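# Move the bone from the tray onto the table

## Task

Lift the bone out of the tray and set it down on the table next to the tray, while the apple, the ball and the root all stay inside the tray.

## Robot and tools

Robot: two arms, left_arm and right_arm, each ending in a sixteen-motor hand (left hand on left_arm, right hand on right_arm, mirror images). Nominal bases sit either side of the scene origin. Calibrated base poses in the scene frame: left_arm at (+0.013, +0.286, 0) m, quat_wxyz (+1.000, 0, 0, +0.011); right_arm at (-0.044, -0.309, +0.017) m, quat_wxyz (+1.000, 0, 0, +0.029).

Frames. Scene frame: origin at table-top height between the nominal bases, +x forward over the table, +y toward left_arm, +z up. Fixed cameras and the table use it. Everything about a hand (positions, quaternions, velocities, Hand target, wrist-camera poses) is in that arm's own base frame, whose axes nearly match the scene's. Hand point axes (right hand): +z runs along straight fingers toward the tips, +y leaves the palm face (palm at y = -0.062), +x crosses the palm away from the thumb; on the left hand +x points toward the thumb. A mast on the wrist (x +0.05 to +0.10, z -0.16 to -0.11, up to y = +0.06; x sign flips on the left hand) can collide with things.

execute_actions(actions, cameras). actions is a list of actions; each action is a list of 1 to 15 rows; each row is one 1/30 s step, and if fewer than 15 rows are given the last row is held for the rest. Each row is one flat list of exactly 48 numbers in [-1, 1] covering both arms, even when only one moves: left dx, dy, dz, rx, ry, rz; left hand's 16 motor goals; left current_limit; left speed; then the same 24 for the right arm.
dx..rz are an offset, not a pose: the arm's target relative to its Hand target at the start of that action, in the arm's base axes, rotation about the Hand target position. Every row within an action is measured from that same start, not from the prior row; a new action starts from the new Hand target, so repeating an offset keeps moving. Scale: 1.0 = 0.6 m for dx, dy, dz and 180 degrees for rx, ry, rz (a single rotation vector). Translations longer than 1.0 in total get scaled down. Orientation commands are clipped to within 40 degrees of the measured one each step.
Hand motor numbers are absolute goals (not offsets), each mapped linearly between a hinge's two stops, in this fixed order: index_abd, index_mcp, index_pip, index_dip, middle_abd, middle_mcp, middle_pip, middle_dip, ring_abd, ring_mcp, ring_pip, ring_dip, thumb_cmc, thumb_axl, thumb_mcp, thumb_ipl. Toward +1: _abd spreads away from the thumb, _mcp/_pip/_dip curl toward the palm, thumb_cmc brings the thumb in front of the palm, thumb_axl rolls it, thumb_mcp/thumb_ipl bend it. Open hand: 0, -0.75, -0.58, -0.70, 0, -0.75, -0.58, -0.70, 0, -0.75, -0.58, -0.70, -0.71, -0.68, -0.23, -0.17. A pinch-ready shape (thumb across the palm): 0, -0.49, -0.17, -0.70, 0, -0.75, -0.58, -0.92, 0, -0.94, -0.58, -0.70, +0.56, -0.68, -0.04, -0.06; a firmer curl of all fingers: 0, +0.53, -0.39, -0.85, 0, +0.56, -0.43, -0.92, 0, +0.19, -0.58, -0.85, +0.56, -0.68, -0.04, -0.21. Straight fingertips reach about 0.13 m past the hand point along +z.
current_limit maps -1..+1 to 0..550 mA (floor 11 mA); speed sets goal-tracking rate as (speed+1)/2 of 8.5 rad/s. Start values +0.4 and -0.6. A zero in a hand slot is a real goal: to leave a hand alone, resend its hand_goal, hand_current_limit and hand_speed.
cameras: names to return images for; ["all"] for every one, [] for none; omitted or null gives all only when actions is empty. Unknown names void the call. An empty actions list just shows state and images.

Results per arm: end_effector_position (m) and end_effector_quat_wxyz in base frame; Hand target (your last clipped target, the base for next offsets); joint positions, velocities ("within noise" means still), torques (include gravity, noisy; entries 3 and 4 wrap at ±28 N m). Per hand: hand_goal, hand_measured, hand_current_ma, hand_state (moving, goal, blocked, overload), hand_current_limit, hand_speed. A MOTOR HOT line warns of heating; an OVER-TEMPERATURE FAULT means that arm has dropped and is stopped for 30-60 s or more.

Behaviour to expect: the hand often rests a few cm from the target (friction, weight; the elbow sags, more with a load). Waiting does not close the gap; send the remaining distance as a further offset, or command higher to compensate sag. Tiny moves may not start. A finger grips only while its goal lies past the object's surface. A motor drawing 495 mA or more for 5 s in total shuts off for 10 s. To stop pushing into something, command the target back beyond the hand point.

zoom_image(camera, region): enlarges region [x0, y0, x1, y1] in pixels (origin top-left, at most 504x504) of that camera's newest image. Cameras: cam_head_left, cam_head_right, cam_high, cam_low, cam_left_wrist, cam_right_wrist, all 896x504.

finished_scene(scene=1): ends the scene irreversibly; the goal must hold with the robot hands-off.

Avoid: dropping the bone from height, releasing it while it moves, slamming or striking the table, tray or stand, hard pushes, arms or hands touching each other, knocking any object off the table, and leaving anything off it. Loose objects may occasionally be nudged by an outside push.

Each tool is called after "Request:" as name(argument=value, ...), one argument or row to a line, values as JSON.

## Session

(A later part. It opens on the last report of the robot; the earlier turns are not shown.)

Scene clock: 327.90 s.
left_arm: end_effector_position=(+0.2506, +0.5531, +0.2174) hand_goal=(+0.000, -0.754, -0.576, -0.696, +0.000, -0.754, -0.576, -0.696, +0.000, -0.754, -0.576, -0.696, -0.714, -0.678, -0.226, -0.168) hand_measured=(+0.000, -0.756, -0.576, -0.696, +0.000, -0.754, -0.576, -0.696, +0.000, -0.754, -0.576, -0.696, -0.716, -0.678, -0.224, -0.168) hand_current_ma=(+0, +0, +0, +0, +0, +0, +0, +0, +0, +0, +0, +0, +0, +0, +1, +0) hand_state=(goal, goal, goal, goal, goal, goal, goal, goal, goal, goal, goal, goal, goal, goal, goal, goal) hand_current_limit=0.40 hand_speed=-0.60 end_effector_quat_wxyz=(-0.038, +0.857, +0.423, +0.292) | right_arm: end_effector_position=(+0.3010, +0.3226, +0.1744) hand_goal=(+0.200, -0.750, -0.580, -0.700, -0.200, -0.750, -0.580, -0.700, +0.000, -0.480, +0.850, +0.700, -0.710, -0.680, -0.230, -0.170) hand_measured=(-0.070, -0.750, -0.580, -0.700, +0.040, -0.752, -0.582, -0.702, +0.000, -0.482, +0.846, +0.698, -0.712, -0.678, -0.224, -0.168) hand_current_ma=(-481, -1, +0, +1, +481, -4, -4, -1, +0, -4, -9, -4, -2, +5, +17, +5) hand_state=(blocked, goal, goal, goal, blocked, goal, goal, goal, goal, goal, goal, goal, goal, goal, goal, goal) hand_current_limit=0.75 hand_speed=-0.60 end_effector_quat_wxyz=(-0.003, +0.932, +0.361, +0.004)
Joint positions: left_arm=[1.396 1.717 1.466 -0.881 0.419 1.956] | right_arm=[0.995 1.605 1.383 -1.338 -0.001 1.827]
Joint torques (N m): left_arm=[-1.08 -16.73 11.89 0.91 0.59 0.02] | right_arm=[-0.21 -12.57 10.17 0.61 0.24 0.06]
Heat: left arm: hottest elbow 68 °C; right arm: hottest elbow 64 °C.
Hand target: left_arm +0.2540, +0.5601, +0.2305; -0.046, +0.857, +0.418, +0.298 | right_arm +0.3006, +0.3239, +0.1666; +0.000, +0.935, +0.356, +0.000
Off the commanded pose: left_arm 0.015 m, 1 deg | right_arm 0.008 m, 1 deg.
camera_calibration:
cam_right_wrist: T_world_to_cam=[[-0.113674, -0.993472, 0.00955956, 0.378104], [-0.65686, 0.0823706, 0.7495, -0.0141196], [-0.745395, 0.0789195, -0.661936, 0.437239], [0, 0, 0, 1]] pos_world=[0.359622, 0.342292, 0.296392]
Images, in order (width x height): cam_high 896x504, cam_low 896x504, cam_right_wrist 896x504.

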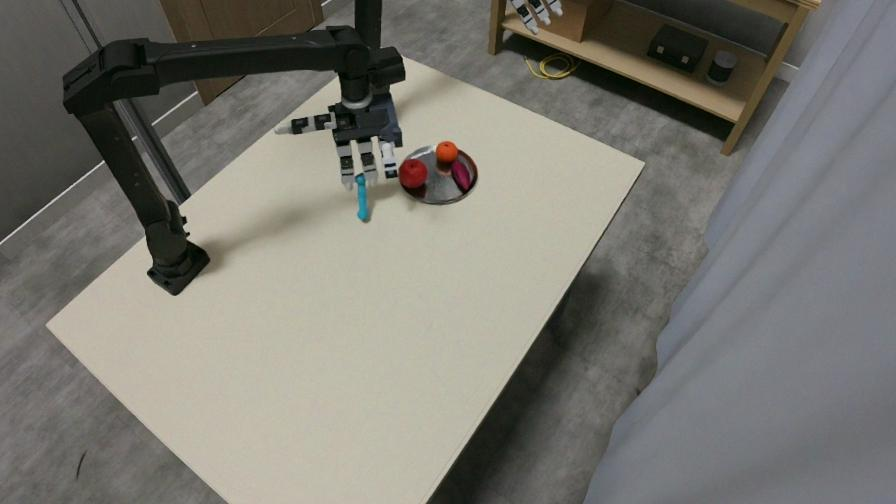

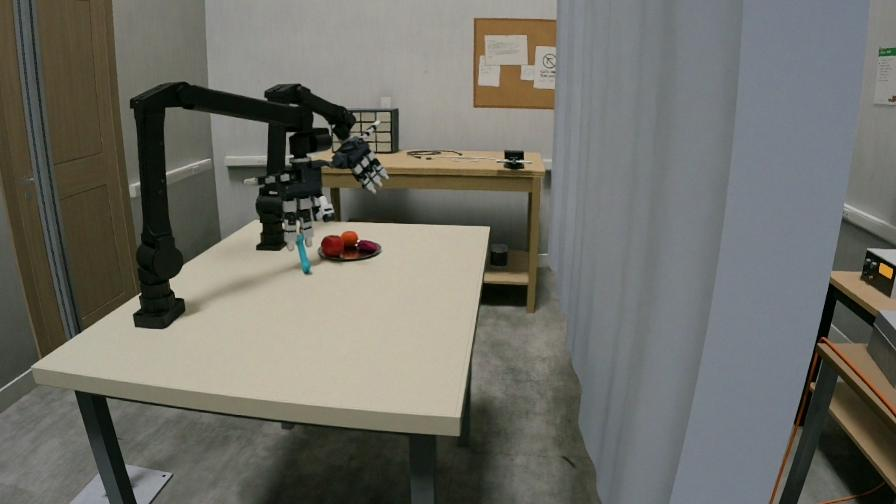

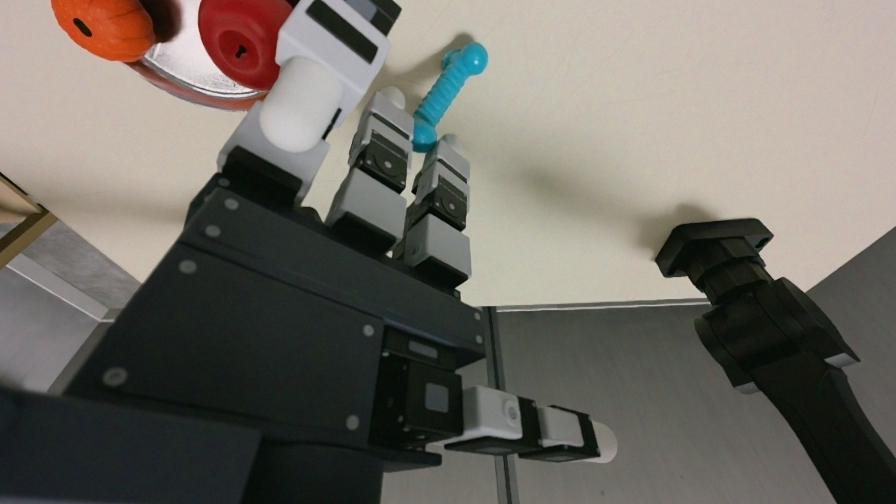

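Request:
execute_actions(
  actions=[
    [[0,0,0,0,0,0,0,-0.754,-0.576,-0.696,0,-0.754,-0.576,-0.696,0,-0.754,-0.576,-0.696,-0.714,-0.678,-0.226,-0.168,0.4,-0.6,-0.012,0.0135,-0.01,0,0,0,0.2,-0.75,-0.58,-0.7,-0.2,-0.75,-0.58,-0.7,0,-0.48,0.85,0.7,-0.71,-0.68,-0.23,-0.17,0.75,-0.6],[0,0,0,0,0,0,0,-0.754,-0.576,-0.696,0,-0.754,-0.576,-0.696,0,-0.754,-0.576,-0.696,-0.714,-0.678,-0.226,-0.168,0.4,-0.6,-0.02,0.0225,-0.015,0,0,0,0.2,-0.75,-0.58,-0.7,-0.2,-0.75,-0.58,-0.7,0,-0.48,0.85,0.7,-0.71,-0.68,-0.23,-0.17,0.75,-0.6],[0,0,0,0,0,0,0,-0.754,-0.576,-0.696,0,-0.754,-0.576,-0.696,0,-0.754,-0.576,-0.696,-0.714,-0.678,-0.226,-0.168,0.4,-0.6,-0.0298,0.0337,-0.0227,0,0,0,0.2,-0.75,-0.58,-0.7,-0.2,-0.75,-0.58,-0.7,0,-0.48,0.85,0.7,-0.71,-0.68,-0.23,-0.17,0.75,-0.6]],
    [[0,0,0,0,0,0,0,-0.754,-0.576,-0.696,0,-0.754,-0.576,-0.696,0,-0.754,-0.576,-0.696,-0.714,-0.678,-0.226,-0.168,0.4,-0.6,-0.008,0.009,-0.0167,0,0,0,0.2,-0.75,-0.58,-0.7,-0.2,-0.75,-0.58,-0.7,0,-0.48,0.85,0.7,-0.71,-0.68,-0.23,-0.17,0.75,-0.6],[0,0,0,0,0,0,0,-0.754,-0.576,-0.696,0,-0.754,-0.576,-0.696,0,-0.754,-0.576,-0.696,-0.714,-0.678,-0.226,-0.168,0.4,-0.6,-0.0155,0.0175,-0.0333,0,0,0,0.2,-0.75,-0.58,-0.7,-0.2,-0.75,-0.58,-0.7,0,-0.48,0.85,0.7,-0.71,-0.68,-0.23,-0.17,0.75,-0.6]],
  ],
  cameras=["cam_high", "cam_low", "cam_right_wrist"],
)

Request:
zoom_image(
  camera="cam_low",
  region=[260, 170, 400, 290],
)

Request:
zoom_image(
  camera="cam_right_wrist",
  region=[340, 0, 560, 200],
)

Request:
zoom_image(
  camera="cam_high",
  region=[310, 110, 460, 230],
)

Scene clock: 333.80 s.
left_arm: end_effector_position=(+0.2506, +0.5531, +0.2174) hand_goal=(+0.000, -0.754, -0.576, -0.696, +0.000, -0.754, -0.576, -0.696, +0.000, -0.754, -0.576, -0.696, -0.714, -0.678, -0.226, -0.168) hand_measured=(+0.000, -0.756, -0.576, -0.696, +0.000, -0.754, -0.576, -0.696, +0.000, -0.754, -0.576, -0.696, -0.716, -0.678, -0.224, -0.168) hand_current_ma=(+0, +0, +0, +0, +0, +0, +0, +0, +0, +0, +0, +0, +0, +0, +1, +0) hand_state=(goal, goal, goal, goal, goal, goal, goal, goal, goal, goal, goal, goal, goal, goal, goal, goal) hand_current_limit=0.40 hand_speed=-0.60 end_effector_quat_wxyz=(-0.038, +0.857, +0.423, +0.292) | right_arm: end_effector_position=(+0.2751, +0.3550, +0.1433) hand_goal=(+0.200, -0.750, -0.580, -0.700, -0.200, -0.750, -0.580, -0.700, +0.000, -0.480, +0.850, +0.700, -0.710, -0.680, -0.230, -0.170) hand_measured=(-0.070, -0.756, -0.582, -0.700, +0.040, -0.750, -0.578, -0.700, +0.000, -0.482, +0.846, +0.698, -0.712, -0.678, -0.224, -0.168) hand_current_ma=(-481, -14, -4, +1, +481, -1, +2, -1, +0, -4, -9, -4, -2, +5, +17, +5) hand_state=(blocked, goal, goal, goal, blocked, goal, goal, goal, goal, goal, goal, goal, goal, goal, goal, goal) hand_current_limit=0.75 hand_speed=-0.60 end_effector_quat_wxyz=(-0.006, +0.933, +0.361, +0.007)
Joint positions: left_arm=[1.396 1.717 1.466 -0.881 0.419 1.956] | right_arm=[1.075 1.658 1.366 -1.26 -0.001 1.908]
Joint torques (N m): left_arm=[-1.03 -16.67 11.92 0.88 0.59 0.03] | right_arm=[-0.38 -13.33 9.66 0.58 0.24 0.02]
Heat: left arm: hottest elbow 68 °C; right arm: hottest elbow 63 °C.
Hand target: left_arm +0.2540, +0.5601, +0.2305; -0.046, +0.857, +0.418, +0.298 | right_arm +0.2734, +0.3546, +0.1329; +0.000, +0.934, +0.356, +0.000
Off the commanded pose: left_arm 0.015 m, 1 deg | right_arm 0.011 m, 1 deg.
camera_calibration:
cam_right_wrist: T_world_to_cam=[[-0.115144, -0.993346, 0.00234003, 0.408988], [-0.65848, 0.0780912, 0.748535, -0.00835481], [-0.743738, 0.0846485, -0.663091, 0.392387], [0, 0, 0, 1]] pos_world=[0.333424, 0.373704, 0.265485]
Images, in order (width x height): cam_high 896x504, cam_low 896x504, cam_right_wrist 896x504.

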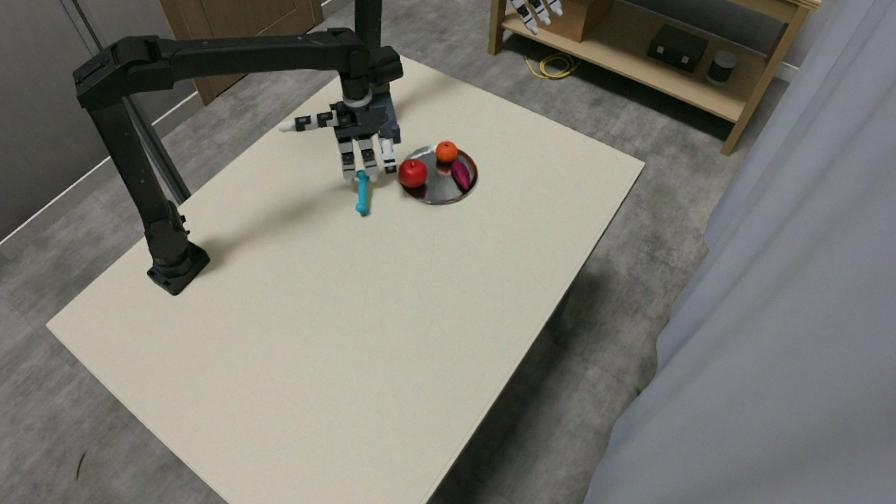

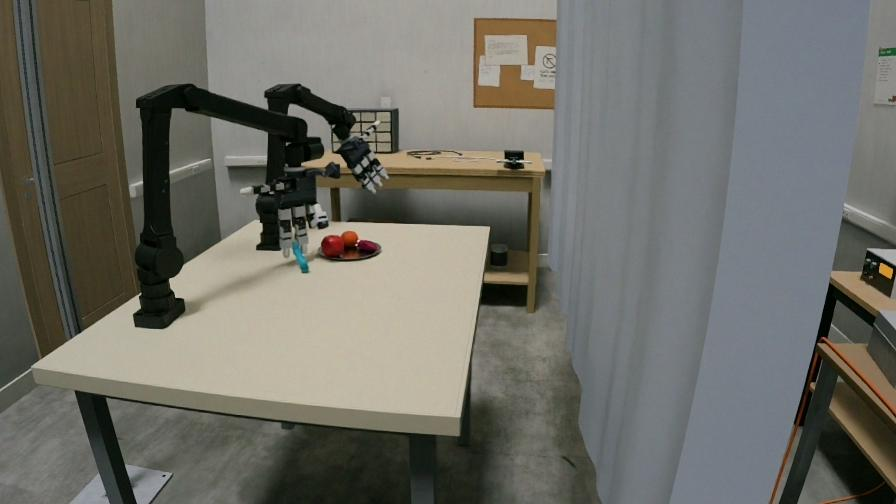

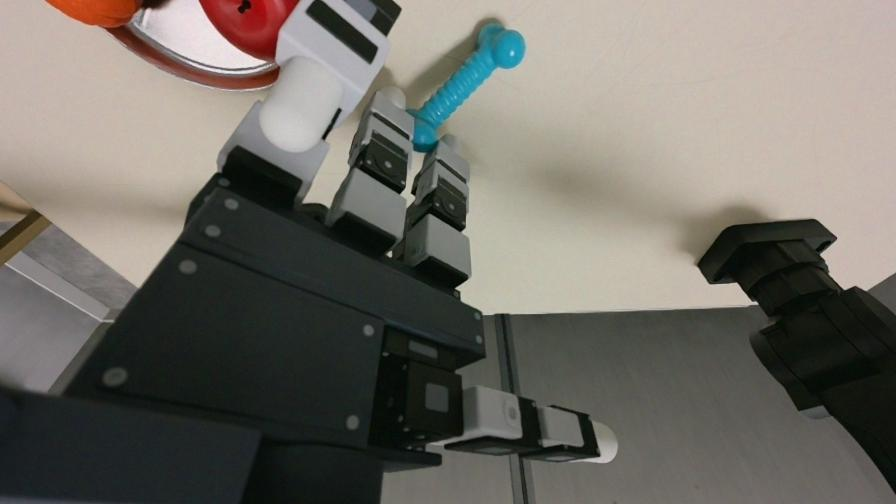

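Scaled by 3.600 from the camera's 896x504 image, which has a finer 1280x720 frame.

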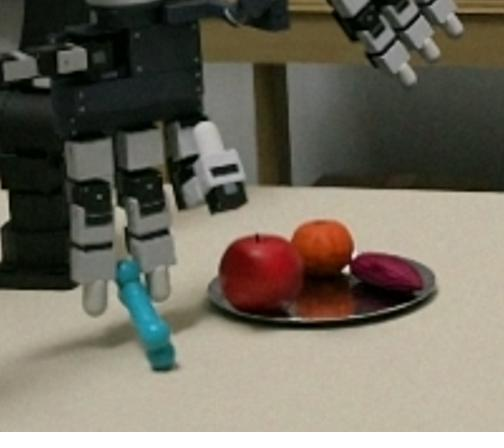

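Scaled by 2.291 from the camera's 896x504 image, which has a finer 1280x720 frame.

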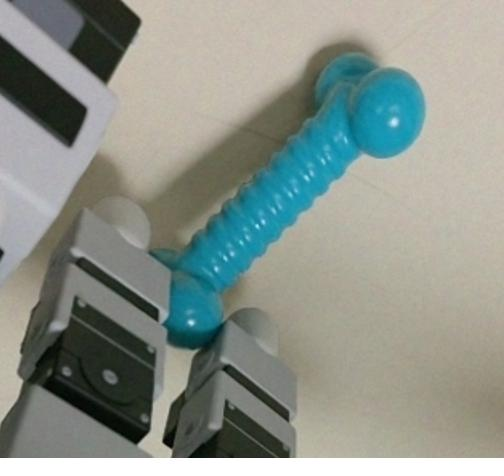

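Scaled by 3.360 from the camera's 896x504 image, which has a finer 1280x720 frame.

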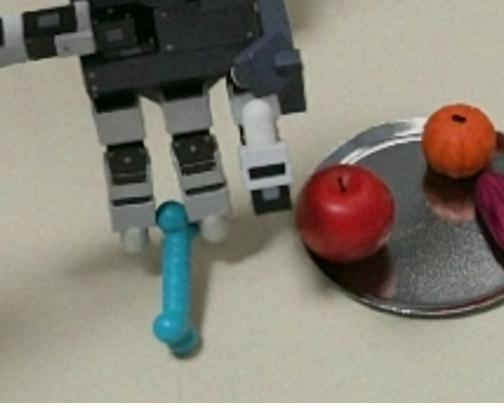

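Request:
execute_actions(
  actions=[
    [[0,0,0,0,0,0,0,-0.754,-0.576,-0.696,0,-0.754,-0.576,-0.696,0,-0.754,-0.576,-0.696,-0.714,-0.678,-0.226,-0.168,0.4,-0.6,-0.006,0.0065,-0.013,0,0,0,0.2,-0.75,-0.58,-0.7,-0.2,-0.75,-0.58,-0.7,0,-0.48,0.85,0.7,-0.71,-0.68,-0.23,-0.17,0.75,-0.6],[0,0,0,0,0,0,0,-0.754,-0.576,-0.696,0,-0.754,-0.576,-0.696,0,-0.754,-0.576,-0.696,-0.714,-0.678,-0.226,-0.168,0.4,-0.6,-0.012,0.013,-0.027,0,0,0,0.2,-0.75,-0.58,-0.7,-0.2,-0.75,-0.58,-0.7,0,-0.48,0.85,0.7,-0.71,-0.68,-0.23,-0.17,0.75,-0.6]],
  ],
  cameras=["cam_high", "cam_low", "cam_right_wrist"],
)

Request:
zoom_image(
  camera="cam_low",
  region=[260, 190, 360, 290],
)

Request:
zoom_image(
  camera="cam_right_wrist",
  region=[340, 0, 560, 200],
)

Request:
zoom_image(
  camera="cam_high",
  region=[310, 110, 460, 230],
)

Scene clock: 339.37 s.
left_arm: end_effector_position=(+0.2506, +0.5531, +0.2174) hand_goal=(+0.000, -0.754, -0.576, -0.696, +0.000, -0.754, -0.576, -0.696, +0.000, -0.754, -0.576, -0.696, -0.714, -0.678, -0.226, -0.168) hand_measured=(+0.000, -0.756, -0.576, -0.696, +0.000, -0.754, -0.576, -0.696, +0.000, -0.754, -0.576, -0.696, -0.716, -0.678, -0.224, -0.168) hand_current_ma=(+0, +0, +0, +0, +0, +0, +0, +0, +0, +0, +0, +0, +0, +0, +1, +0) hand_state=(goal, goal, goal, goal, goal, goal, goal, goal, goal, goal, goal, goal, goal, goal, goal, goal) hand_current_limit=0.40 hand_speed=-0.60 end_effector_quat_wxyz=(-0.038, +0.857, +0.423, +0.292) | right_arm: end_effector_position=(+0.2684, +0.3632, +0.1272) hand_goal=(+0.200, -0.750, -0.580, -0.700, -0.200, -0.750, -0.580, -0.700, +0.000, -0.480, +0.850, +0.700, -0.710, -0.680, -0.230, -0.170) hand_measured=(-0.070, -0.758, -0.584, -0.700, +0.040, -0.754, -0.580, -0.700, +0.000, -0.482, +0.846, +0.698, -0.712, -0.678, -0.224, -0.168) hand_current_ma=(-481, -21, -7, +1, +481, -6, +0, -1, +0, -4, -9, -4, -2, +5, +17, +5) hand_state=(blocked, goal, goal, goal, blocked, goal, goal, goal, goal, goal, goal, goal, goal, goal, goal, goal) hand_current_limit=0.75 hand_speed=-0.60 end_effector_quat_wxyz=(-0.007, +0.933, +0.360, +0.007)
Joint positions: left_arm=[1.396 1.717 1.466 -0.881 0.419 1.956] | right_arm=[1.094 1.68 1.351 -1.222 -0.001 1.929]
Joint torques (N m): left_arm=[-1.03 -16.79 11.93 0.87 0.58 0.02] | right_arm=[-0.03 -13.57 9.47 0.55 0.25 0.08]
Heat: left arm: hottest elbow 68 °C; right arm: hottest elbow 62 °C.
Hand target: left_arm +0.2540, +0.5601, +0.2305; -0.046, +0.857, +0.418, +0.298 | right_arm +0.2661, +0.3625, +0.1167; +0.000, +0.934, +0.356, +0.000
Off the commanded pose: left_arm 0.015 m, 1 deg | right_arm 0.011 m, 1 deg.
camera_calibration:
cam_right_wrist: T_world_to_cam=[[-0.11629, -0.993215, 0.00109399, 0.416852], [-0.658236, 0.077894, 0.748771, -0.00141276], [-0.743775, 0.0863544, -0.662828, 0.375487], [0, 0, 0, 1]] pos_world=[0.326824, 0.381708, 0.249485]
Images, in order (width x height): cam_high 896x504, cam_low 896x504, cam_right_wrist 896x504.

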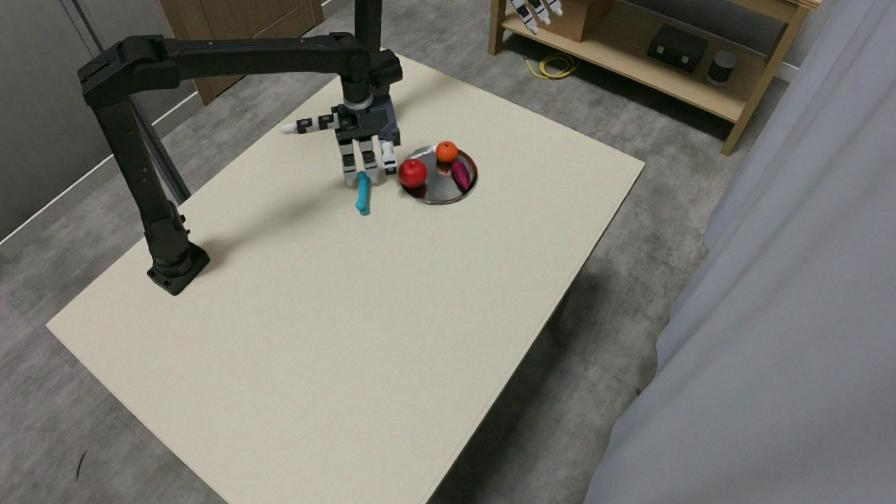

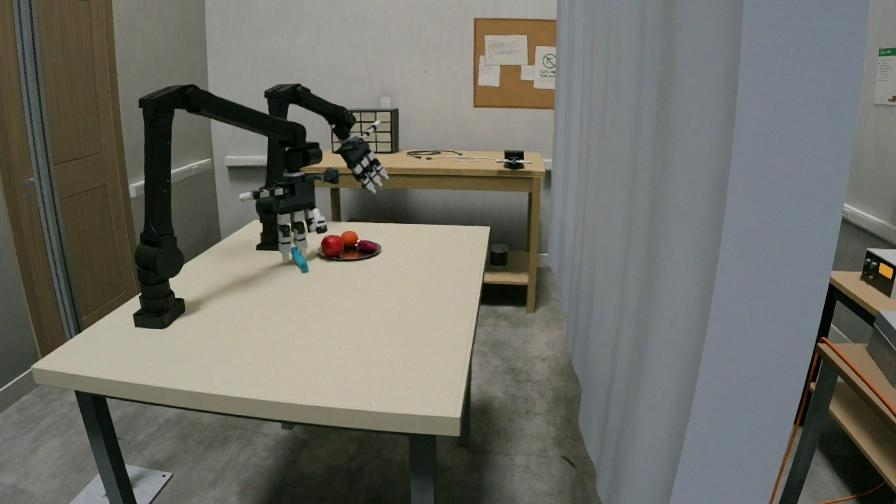

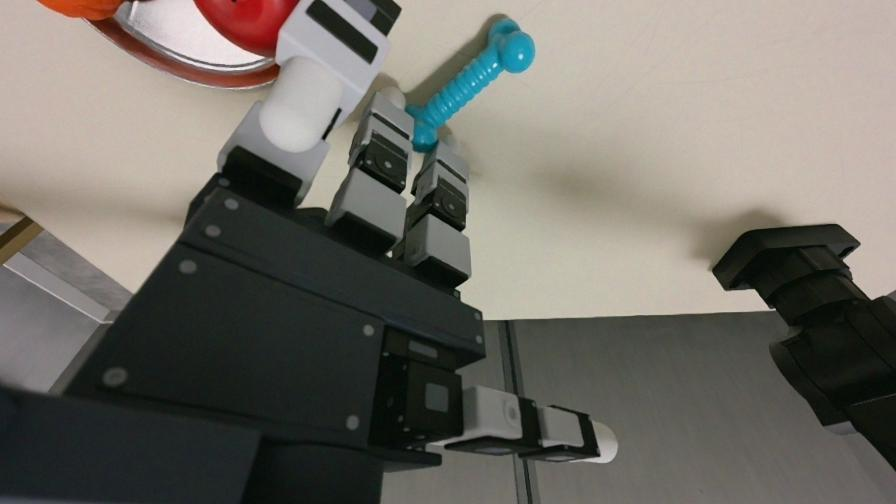

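Scaled by 5.040 from the camera's 896x504 image, which has a finer 1280x720 frame.

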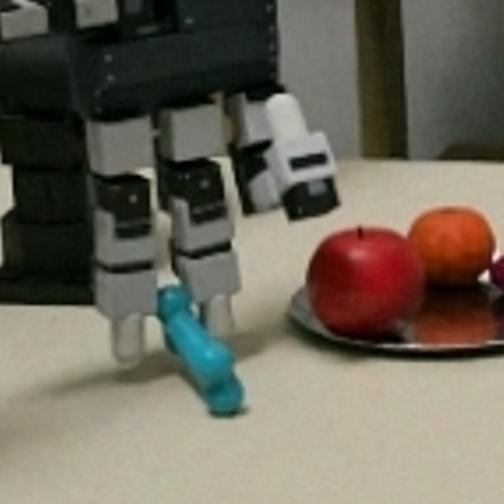

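Scaled by 2.291 from the camera's 896x504 image, which has a finer 1280x720 frame.

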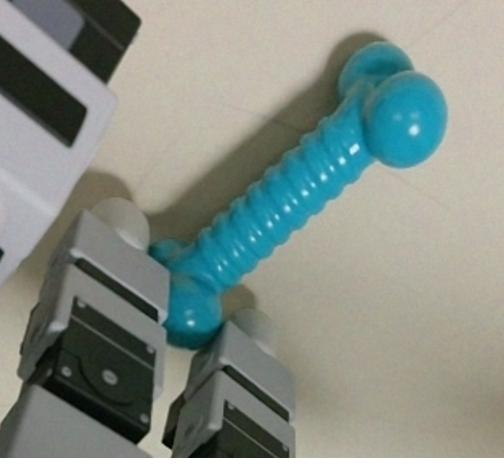

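Scaled by 3.360 from the camera's 896x504 image, which has a finer 1280x720 frame.

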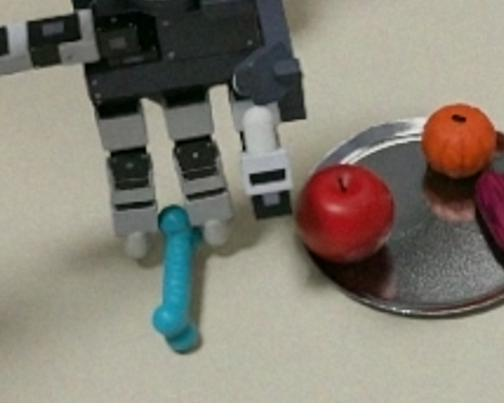

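Request:
execute_actions(
  actions=[
    [[0,0,0,0,0,0,0,-0.754,-0.576,-0.696,0,-0.754,-0.576,-0.696,0,-0.754,-0.576,-0.696,-0.714,-0.678,-0.226,-0.168,0.4,-0.6,-0.003,0.003,-0.01,0,0,0,0.2,-0.75,-0.58,-0.7,-0.2,-0.75,-0.58,-0.7,0,-0.48,0.85,0.7,-0.71,-0.68,-0.23,-0.17,0.75,-0.6],[0,0,0,0,0,0,0,-0.754,-0.576,-0.696,0,-0.754,-0.576,-0.696,0,-0.754,-0.576,-0.696,-0.714,-0.678,-0.226,-0.168,0.4,-0.6,-0.005,0.005,-0.02,0,0,0,0.2,-0.75,-0.58,-0.7,-0.2,-0.75,-0.58,-0.7,0,-0.48,0.85,0.7,-0.71,-0.68,-0.23,-0.17,0.75,-0.6]],
  ],
  cameras=["cam_high", "cam_low", "cam_right_wrist"],
)

Request:
zoom_image(
  camera="cam_low",
  region=[260, 190, 360, 290],
)

Request:
zoom_image(
  camera="cam_right_wrist",
  region=[340, 0, 560, 200],
)

Scene clock: 342.73 s.
left_arm: end_effector_position=(+0.2506, +0.5531, +0.2174) hand_goal=(+0.000, -0.754, -0.576, -0.696, +0.000, -0.754, -0.576, -0.696, +0.000, -0.754, -0.576, -0.696, -0.714, -0.678, -0.226, -0.168) hand_measured=(+0.000, -0.756, -0.576, -0.696, +0.000, -0.754, -0.576, -0.696, +0.000, -0.754, -0.576, -0.696, -0.716, -0.678, -0.224, -0.168) hand_current_ma=(+0, +0, +0, +0, +0, +0, +0, +0, +0, +0, +0, +0, +0, +0, +1, +0) hand_state=(goal, goal, goal, goal, goal, goal, goal, goal, goal, goal, goal, goal, goal, goal, goal, goal) hand_current_limit=0.40 hand_speed=-0.60 end_effector_quat_wxyz=(-0.038, +0.857, +0.423, +0.292) | right_arm: end_effector_position=(+0.2660, +0.3670, +0.1164) hand_goal=(+0.200, -0.750, -0.580, -0.700, -0.200, -0.750, -0.580, -0.700, +0.000, -0.480, +0.850, +0.700, -0.710, -0.680, -0.230, -0.170) hand_measured=(-0.070, -0.760, -0.584, -0.700, +0.040, -0.754, -0.580, -0.700, +0.000, -0.482, +0.846, +0.698, -0.712, -0.678, -0.224, -0.168) hand_current_ma=(-481, -24, -7, +1, +481, -6, +0, -1, +0, -4, -9, -4, -2, +5, +17, +5) hand_state=(blocked, goal, goal, goal, blocked, goal, goal, goal, goal, goal, goal, goal, goal, goal, goal, goal) hand_current_limit=0.75 hand_speed=-0.60 end_effector_quat_wxyz=(-0.009, +0.933, +0.359, +0.008)
Joint positions: left_arm=[1.396 1.717 1.466 -0.881 0.419 1.956] | right_arm=[1.102 1.693 1.338 -1.192 -0.002 1.937]
Joint torques (N m): left_arm=[-1.03 -16.73 11.92 0.87 0.58 0.02] | right_arm=[-0.09 -13.57 9.35 0.54 0.28 0.05]
Heat: left arm: hottest elbow 68 °C; right arm: hottest elbow 61 °C.
Hand target: left_arm +0.2540, +0.5601, +0.2305; -0.046, +0.857, +0.418, +0.298 | right_arm +0.2632, +0.3655, +0.1048; +0.000, +0.934, +0.356, +0.000
Off the commanded pose: left_arm 0.015 m, 1 deg | right_arm 0.012 m, 1 deg.
camera_calibration:
cam_right_wrist: T_world_to_cam=[[-0.117777, -0.993035, -0.00323285, 0.421107], [-0.658972, 0.07572, 0.748346, 0.00589119], [-0.742889, 0.0902685, -0.6633, 0.364584], [0, 0, 0, 1]] pos_world=[0.324325, 0.384817, 0.238782]
Images, in order (width x height): cam_high 896x504, cam_low 896x504, cam_right_wrist 896x504.

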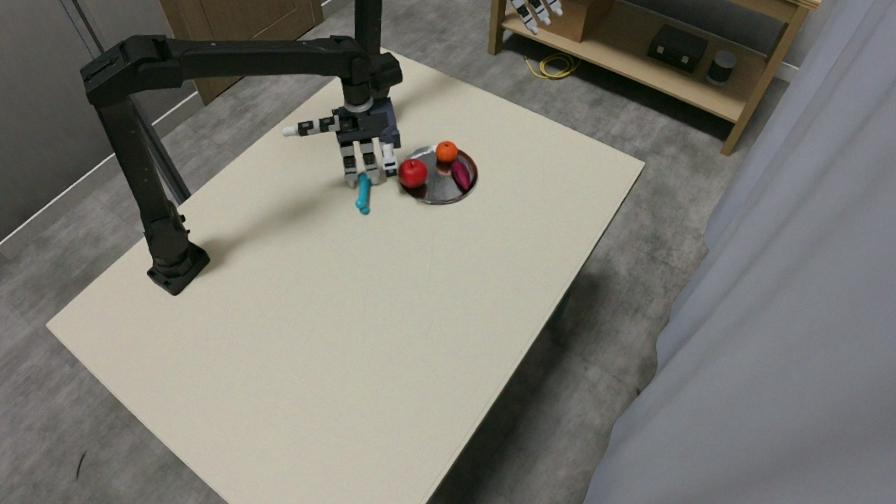

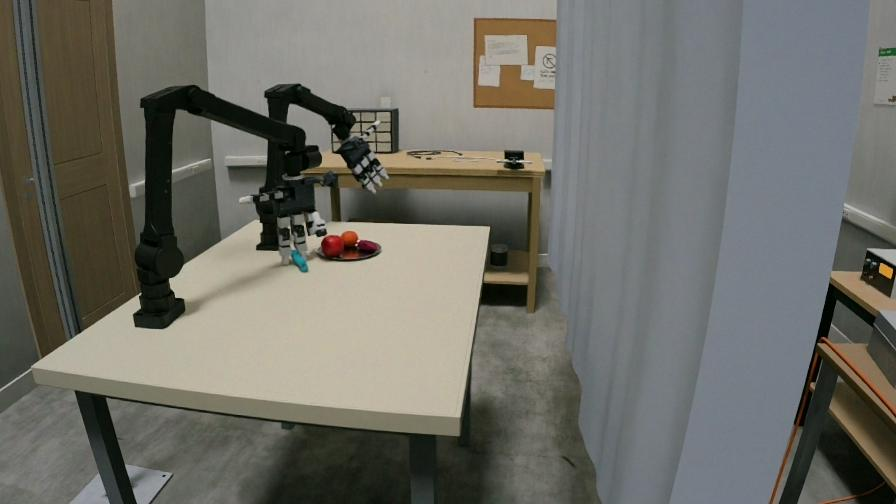

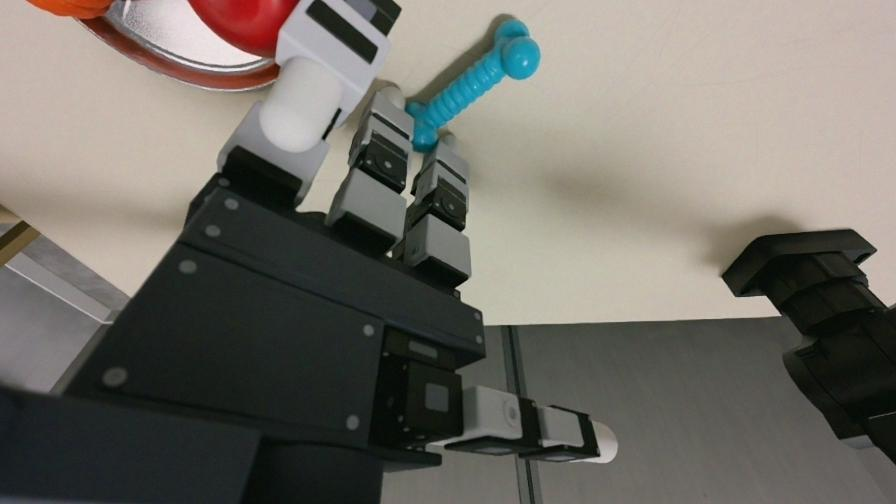

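Scaled by 5.040 from the camera's 896x504 image, which has a finer 1280x720 frame.

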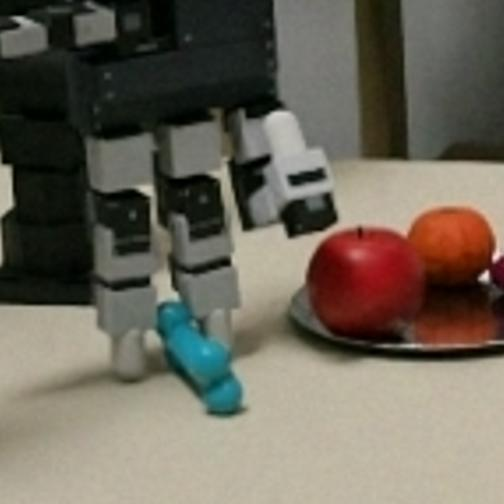

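Scaled by 2.291 from the camera's 896x504 image, which has a finer 1280x720 frame.

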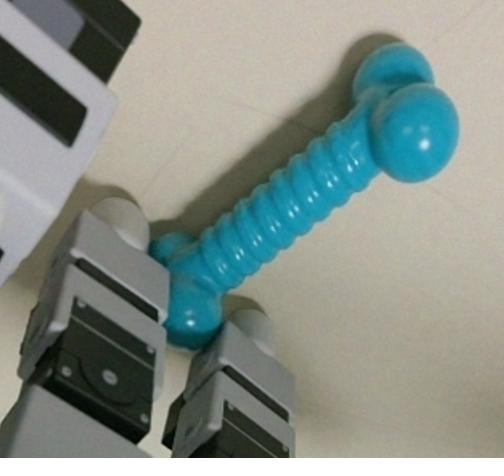

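Request:
execute_actions(
  actions=[
    [[0,0,0,0,0,0,0,-0.754,-0.576,-0.696,0,-0.754,-0.576,-0.696,0,-0.754,-0.576,-0.696,-0.714,-0.678,-0.226,-0.168,0.4,-0.6,-0.002,0.002,-0.01,0,0,0,0.1,-0.75,-0.58,-0.7,-0.1,-0.75,-0.58,-0.7,0,-0.48,0.85,0.7,-0.71,-0.68,-0.23,-0.17,0.75,-0.8]],
    [[0,0,0,0,0,0,0,-0.754,-0.576,-0.696,0,-0.754,-0.576,-0.696,0,-0.754,-0.576,-0.696,-0.714,-0.678,-0.226,-0.168,0.4,-0.6,0,0,0,0,0,0,-0.1,-0.75,-0.58,-0.7,0.07,-0.75,-0.58,-0.7,0,-0.48,0.85,0.7,-0.71,-0.68,-0.23,-0.17,0.75,-0.9]],
    [[0,0,0,0,0,0,0,-0.754,-0.576,-0.696,0,-0.754,-0.576,-0.696,0,-0.754,-0.576,-0.696,-0.714,-0.678,-0.226,-0.168,0.4,-0.6,0,0,0,0,0,0,-0.2,-0.75,-0.58,-0.7,0.12,-0.75,-0.58,-0.7,0,-0.48,0.85,0.7,-0.71,-0.68,-0.23,-0.17,0.75,-0.9]],
  ],
  cameras=["cam_low", "cam_right_wrist"],
)

Request:
zoom_image(
  camera="cam_low",
  region=[260, 190, 360, 290],
)

Request:
zoom_image(
  camera="cam_right_wrist",
  region=[340, 0, 560, 200],
)

Scene clock: 347.27 s.
left_arm: end_effector_position=(+0.2506, +0.5531, +0.2174) hand_goal=(+0.000, -0.754, -0.576, -0.696, +0.000, -0.754, -0.576, -0.696, +0.000, -0.754, -0.576, -0.696, -0.714, -0.678, -0.226, -0.168) hand_measured=(+0.000, -0.756, -0.576, -0.696, +0.000, -0.754, -0.576, -0.696, +0.000, -0.754, -0.576, -0.696, -0.716, -0.678, -0.224, -0.168) hand_current_ma=(+0, +0, +0, +0, +0, +0, +0, +0, +0, +0, +0, +0, +0, +0, +1, +0) hand_state=(goal, goal, goal, goal, goal, goal, goal, goal, goal, goal, goal, goal, goal, goal, goal, goal) hand_current_limit=0.40 hand_speed=-0.60 end_effector_quat_wxyz=(-0.038, +0.857, +0.423, +0.292) | right_arm: end_effector_position=(+0.2672, +0.3693, +0.1136) hand_goal=(-0.200, -0.750, -0.580, -0.700, +0.120, -0.750, -0.580, -0.700, +0.000, -0.480, +0.850, +0.700, -0.710, -0.680, -0.230, -0.170) hand_measured=(-0.188, -0.752, -0.584, -0.700, +0.116, -0.750, -0.580, -0.700, +0.000, -0.482, +0.846, +0.698, -0.712, -0.678, -0.224, -0.168) hand_current_ma=(+24, -4, -5, +0, -7, -1, +0, -1, +0, -4, -9, -4, -2, +5, +17, +5) hand_state=(goal, goal, goal, goal, goal, goal, goal, goal, goal, goal, goal, goal, goal, goal, goal, goal) hand_current_limit=0.75 hand_speed=-0.90 end_effector_quat_wxyz=(-0.012, +0.934, +0.358, +0.013)
Joint positions: left_arm=[1.396 1.717 1.466 -0.881 0.419 1.956] | right_arm=[1.102 1.695 1.333 -1.174 0 1.94]
Joint torques (N m): left_arm=[-1.03 -16.73 11.9 0.88 0.59 0.03] | right_arm=[0.15 -13.16 9.05 0.43 0.22 0.05]
Heat: left arm: hottest elbow 68 °C; right arm: hottest elbow 61 °C.
Hand target: left_arm +0.2540, +0.5601, +0.2305; -0.046, +0.857, +0.418, +0.298 | right_arm +0.2620, +0.3666, +0.0988; +0.000, +0.935, +0.356, +0.000
Off the commanded pose: left_arm 0.015 m, 1 deg | right_arm 0.016 m, 2 deg.
camera_calibration:
cam_right_wrist: T_world_to_cam=[[-0.120403, -0.992627, -0.0139787, 0.425297], [-0.664058, 0.0700654, 0.744391, 0.0125186], [-0.737923, 0.0989093, -0.667598, 0.359405], [0, 0, 0, 1]] pos_world=[0.324733, 0.385736, 0.236564]
Images, in order (width x height): cam_low 896x504, cam_right_wrist 896x504.

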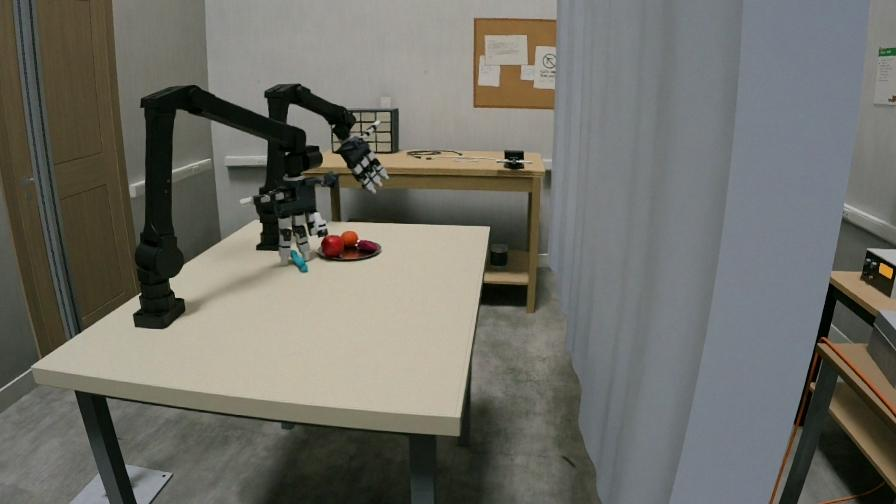

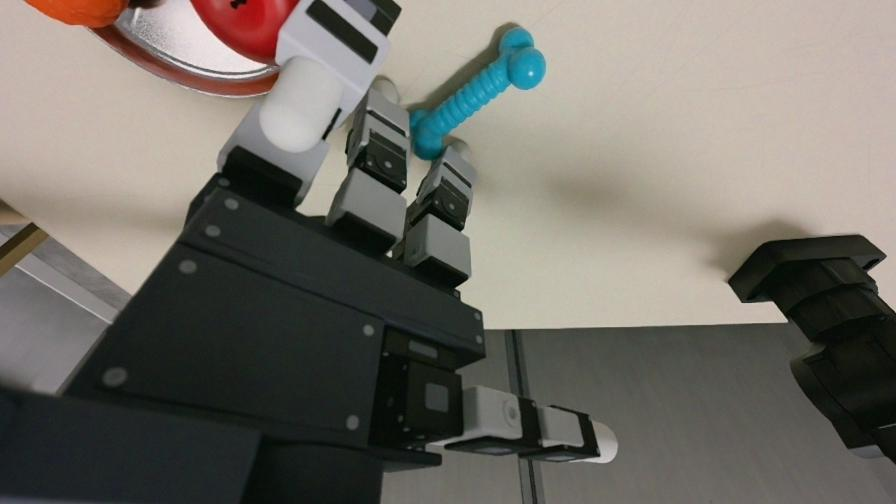

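Scaled by 5.040 from the camera's 896x504 image, which has a finer 1280x720 frame.

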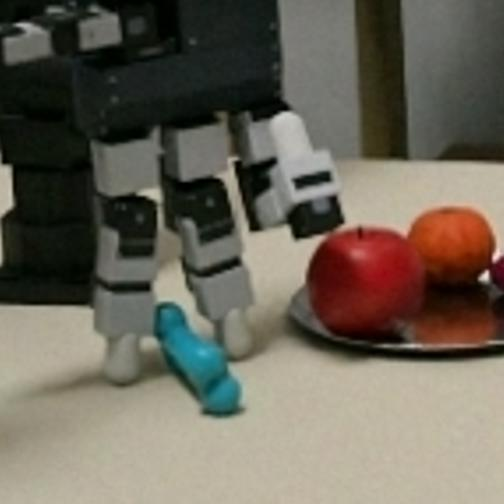

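Scaled by 2.291 from the camera's 896x504 image, which has a finer 1280x720 frame.

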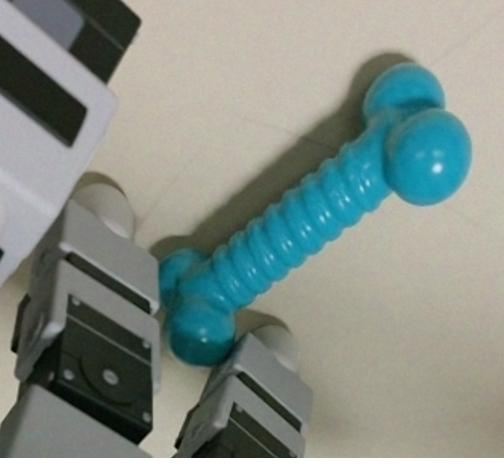

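Request:
execute_actions(
  actions=[
    [[0,0,0,0,0,0,0,-0.754,-0.576,-0.696,0,-0.754,-0.576,-0.696,0,-0.754,-0.576,-0.696,-0.714,-0.678,-0.226,-0.168,0.4,-0.6,0.005,0.004,0.025,0,0,0,-0.27,-0.75,-0.58,-0.7,0.2,-0.75,-0.58,-0.7,0,-0.48,0.85,0.7,-0.71,-0.68,-0.23,-0.17,0.75,-0.7]],
    [[0,0,0,0,0,0,0,-0.754,-0.576,-0.696,0,-0.754,-0.576,-0.696,0,-0.754,-0.576,-0.696,-0.714,-0.678,-0.226,-0.168,0.4,-0.6,0,0,0.07,0,0,0,-0.27,-0.75,-0.58,-0.7,0.2,-0.75,-0.58,-0.7,0,-0.48,0.85,0.7,-0.71,-0.68,-0.23,-0.17,0.4,-0.7]],
  ],
  cameras=["cam_high", "cam_low", "cam_right_wrist"],
)

Request:
zoom_image(
  camera="cam_low",
  region=[260, 190, 360, 290],
)

Request:
zoom_image(
  camera="cam_high",
  region=[310, 110, 490, 230],
)

Scene clock: 350.47 s.
left_arm: end_effector_position=(+0.2506, +0.5531, +0.2174) hand_goal=(+0.000, -0.754, -0.576, -0.696, +0.000, -0.754, -0.576, -0.696, +0.000, -0.754, -0.576, -0.696, -0.714, -0.678, -0.226, -0.168) hand_measured=(+0.000, -0.756, -0.576, -0.696, +0.000, -0.754, -0.576, -0.696, +0.000, -0.754, -0.576, -0.696, -0.716, -0.678, -0.224, -0.168) hand_current_ma=(+0, +0, +0, +0, +0, +0, +0, +0, +0, +0, +0, +0, +0, +0, +1, +0) hand_state=(goal, goal, goal, goal, goal, goal, goal, goal, goal, goal, goal, goal, goal, goal, goal, goal) hand_current_limit=0.40 hand_speed=-0.60 end_effector_quat_wxyz=(-0.038, +0.857, +0.423, +0.292) | right_arm: end_effector_position=(+0.2600, +0.3551, +0.1398) hand_goal=(-0.270, -0.750, -0.580, -0.700, +0.200, -0.750, -0.580, -0.700, +0.000, -0.480, +0.850, +0.700, -0.710, -0.680, -0.230, -0.170) hand_measured=(-0.266, -0.752, -0.582, -0.700, +0.196, -0.750, -0.580, -0.700, +0.000, -0.482, +0.846, +0.698, -0.712, -0.678, -0.224, -0.168) hand_current_ma=(+5, -2, -5, +0, -7, -1, +0, -1, +0, -4, -9, -4, -2, +5, +17, +5) hand_state=(goal, goal, goal, goal, goal, goal, goal, goal, goal, goal, goal, goal, goal, goal, goal, goal) hand_current_limit=0.40 hand_speed=-0.70 end_effector_quat_wxyz=(+0.014, +0.934, +0.358, -0.015)
Joint positions: left_arm=[1.396 1.717 1.466 -0.881 0.419 1.956] | right_arm=[1.102 1.683 1.38 -1.308 0 1.94]
Joint torques (N m): left_arm=[-1.03 -16.79 11.9 0.88 0.59 0.01] | right_arm=[-0.15 -15.27 14.24 -0.06 0.21 0.02]
Heat: left arm: hottest elbow 68 °C; right arm: hottest elbow 61 °C.
Hand target: left_arm +0.2540, +0.5601, +0.2305; -0.046, +0.857, +0.418, +0.298 | right_arm +0.2650, +0.3689, +0.1556; +0.001, +0.935, +0.356, +0.000
Off the commanded pose: left_arm 0.015 m, 1 deg | right_arm 0.022 m, 2 deg.
camera_calibration:
cam_right_wrist: T_world_to_cam=[[-0.119637, -0.991121, 0.0580226, 0.399912], [-0.637976, 0.121526, 0.760406, -0.0381487], [-0.760706, 0.053956, -0.646851, 0.391981], [0, 0, 0, 1]] pos_world=[0.321689, 0.379848, 0.259358]
Images, in order (width x height): cam_high 896x504, cam_low 896x504, cam_right_wrist 896x504.

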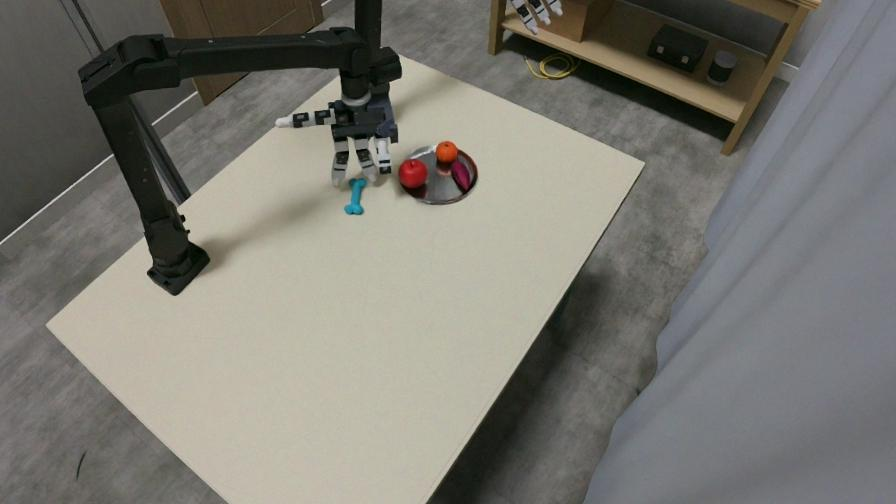

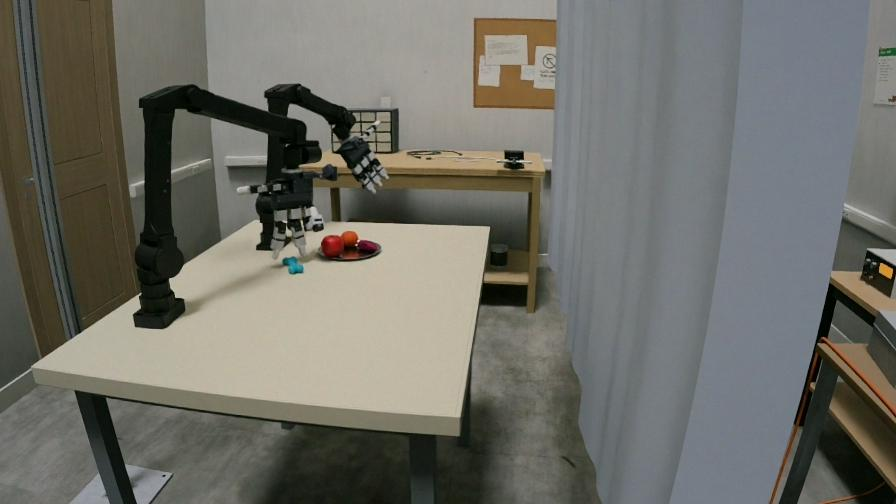

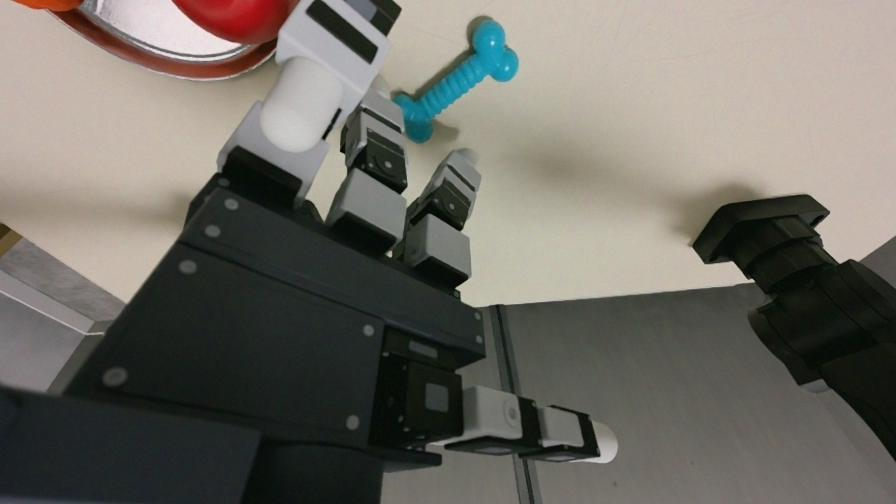

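Scaled by 5.040 from the camera's 896x504 image, which has a finer 1280x720 frame.

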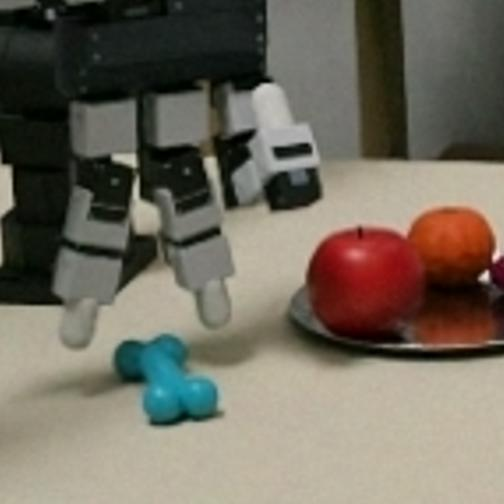

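Scaled by 2.800 from the camera's 896x504 image, which has a finer 1280x720 frame.

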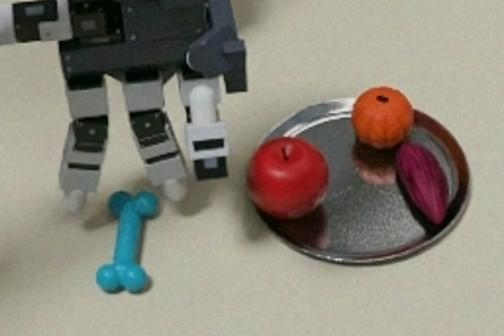

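Request:
execute_actions(
  actions=[
    [[0,0,0,0,0,0,0,-0.754,-0.576,-0.696,0,-0.754,-0.576,-0.696,0,-0.754,-0.576,-0.696,-0.714,-0.678,-0.226,-0.168,0.4,-0.6,0,0,0.05,0,0,0,-0.27,-0.75,-0.58,-0.7,0.2,-0.75,-0.58,-0.7,0,-0.48,0.85,0.7,-0.71,-0.68,-0.23,-0.17,0.4,-0.7]],
  ],
  cameras=["cam_high"],
)

Scene clock: 352.23 s.
left_arm: end_effector_position=(+0.2506, +0.5531, +0.2174) hand_goal=(+0.000, -0.754, -0.576, -0.696, +0.000, -0.754, -0.576, -0.696, +0.000, -0.754, -0.576, -0.696, -0.714, -0.678, -0.226, -0.168) hand_measured=(+0.000, -0.756, -0.576, -0.696, +0.000, -0.754, -0.576, -0.696, +0.000, -0.754, -0.576, -0.696, -0.716, -0.678, -0.224, -0.168) hand_current_ma=(+0, +0, +0, +0, +0, +0, +0, +0, +0, +0, +0, +0, +0, +0, +1, +0) hand_state=(goal, goal, goal, goal, goal, goal, goal, goal, goal, goal, goal, goal, goal, goal, goal, goal) hand_current_limit=0.40 hand_speed=-0.60 end_effector_quat_wxyz=(-0.038, +0.857, +0.423, +0.292) | right_arm: end_effector_position=(+0.2607, +0.3565, +0.1716) hand_goal=(-0.270, -0.750, -0.580, -0.700, +0.200, -0.750, -0.580, -0.700, +0.000, -0.480, +0.850, +0.700, -0.710, -0.680, -0.230, -0.170) hand_measured=(-0.266, -0.752, -0.582, -0.700, +0.196, -0.750, -0.580, -0.700, +0.000, -0.482, +0.846, +0.698, -0.712, -0.678, -0.224, -0.168) hand_current_ma=(+5, -2, -5, +0, -7, -1, +0, -1, +0, -4, -9, -4, -2, +5, +17, +5) hand_state=(goal, goal, goal, goal, goal, goal, goal, goal, goal, goal, goal, goal, goal, goal, goal, goal) hand_current_limit=0.40 hand_speed=-0.70 end_effector_quat_wxyz=(+0.012, +0.934, +0.358, -0.013)
Joint positions: left_arm=[1.396 1.717 1.466 -0.881 0.419 1.956] | right_arm=[1.102 1.662 1.44 -1.384 0 1.94]
Joint torques (N m): left_arm=[-1.03 -16.73 11.89 0.87 0.6 0.01] | right_arm=[-0.09 -14.8 14.35 -0.03 0.21 0.02]
Heat: left arm: hottest elbow 69 °C; right arm: hottest elbow 61 °C.
Hand target: left_arm +0.2540, +0.5601, +0.2305; -0.046, +0.857, +0.418, +0.298 | right_arm +0.2651, +0.3690, +0.1858; +0.000, +0.935, +0.356, +0.000
Off the commanded pose: left_arm 0.015 m, 1 deg | right_arm 0.019 m, 2 deg.
Images, in order (width x height): cam_high 896x504.

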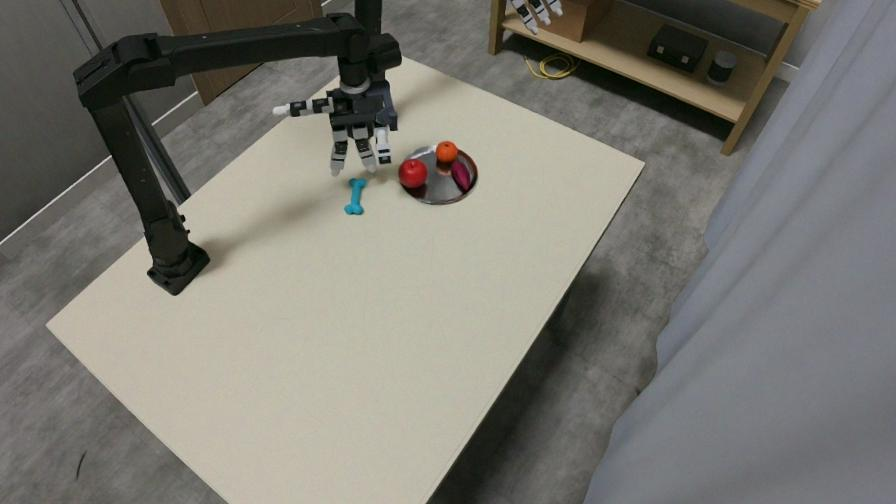

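Request:
finished_scene(
)

The scene is finished: the task was done.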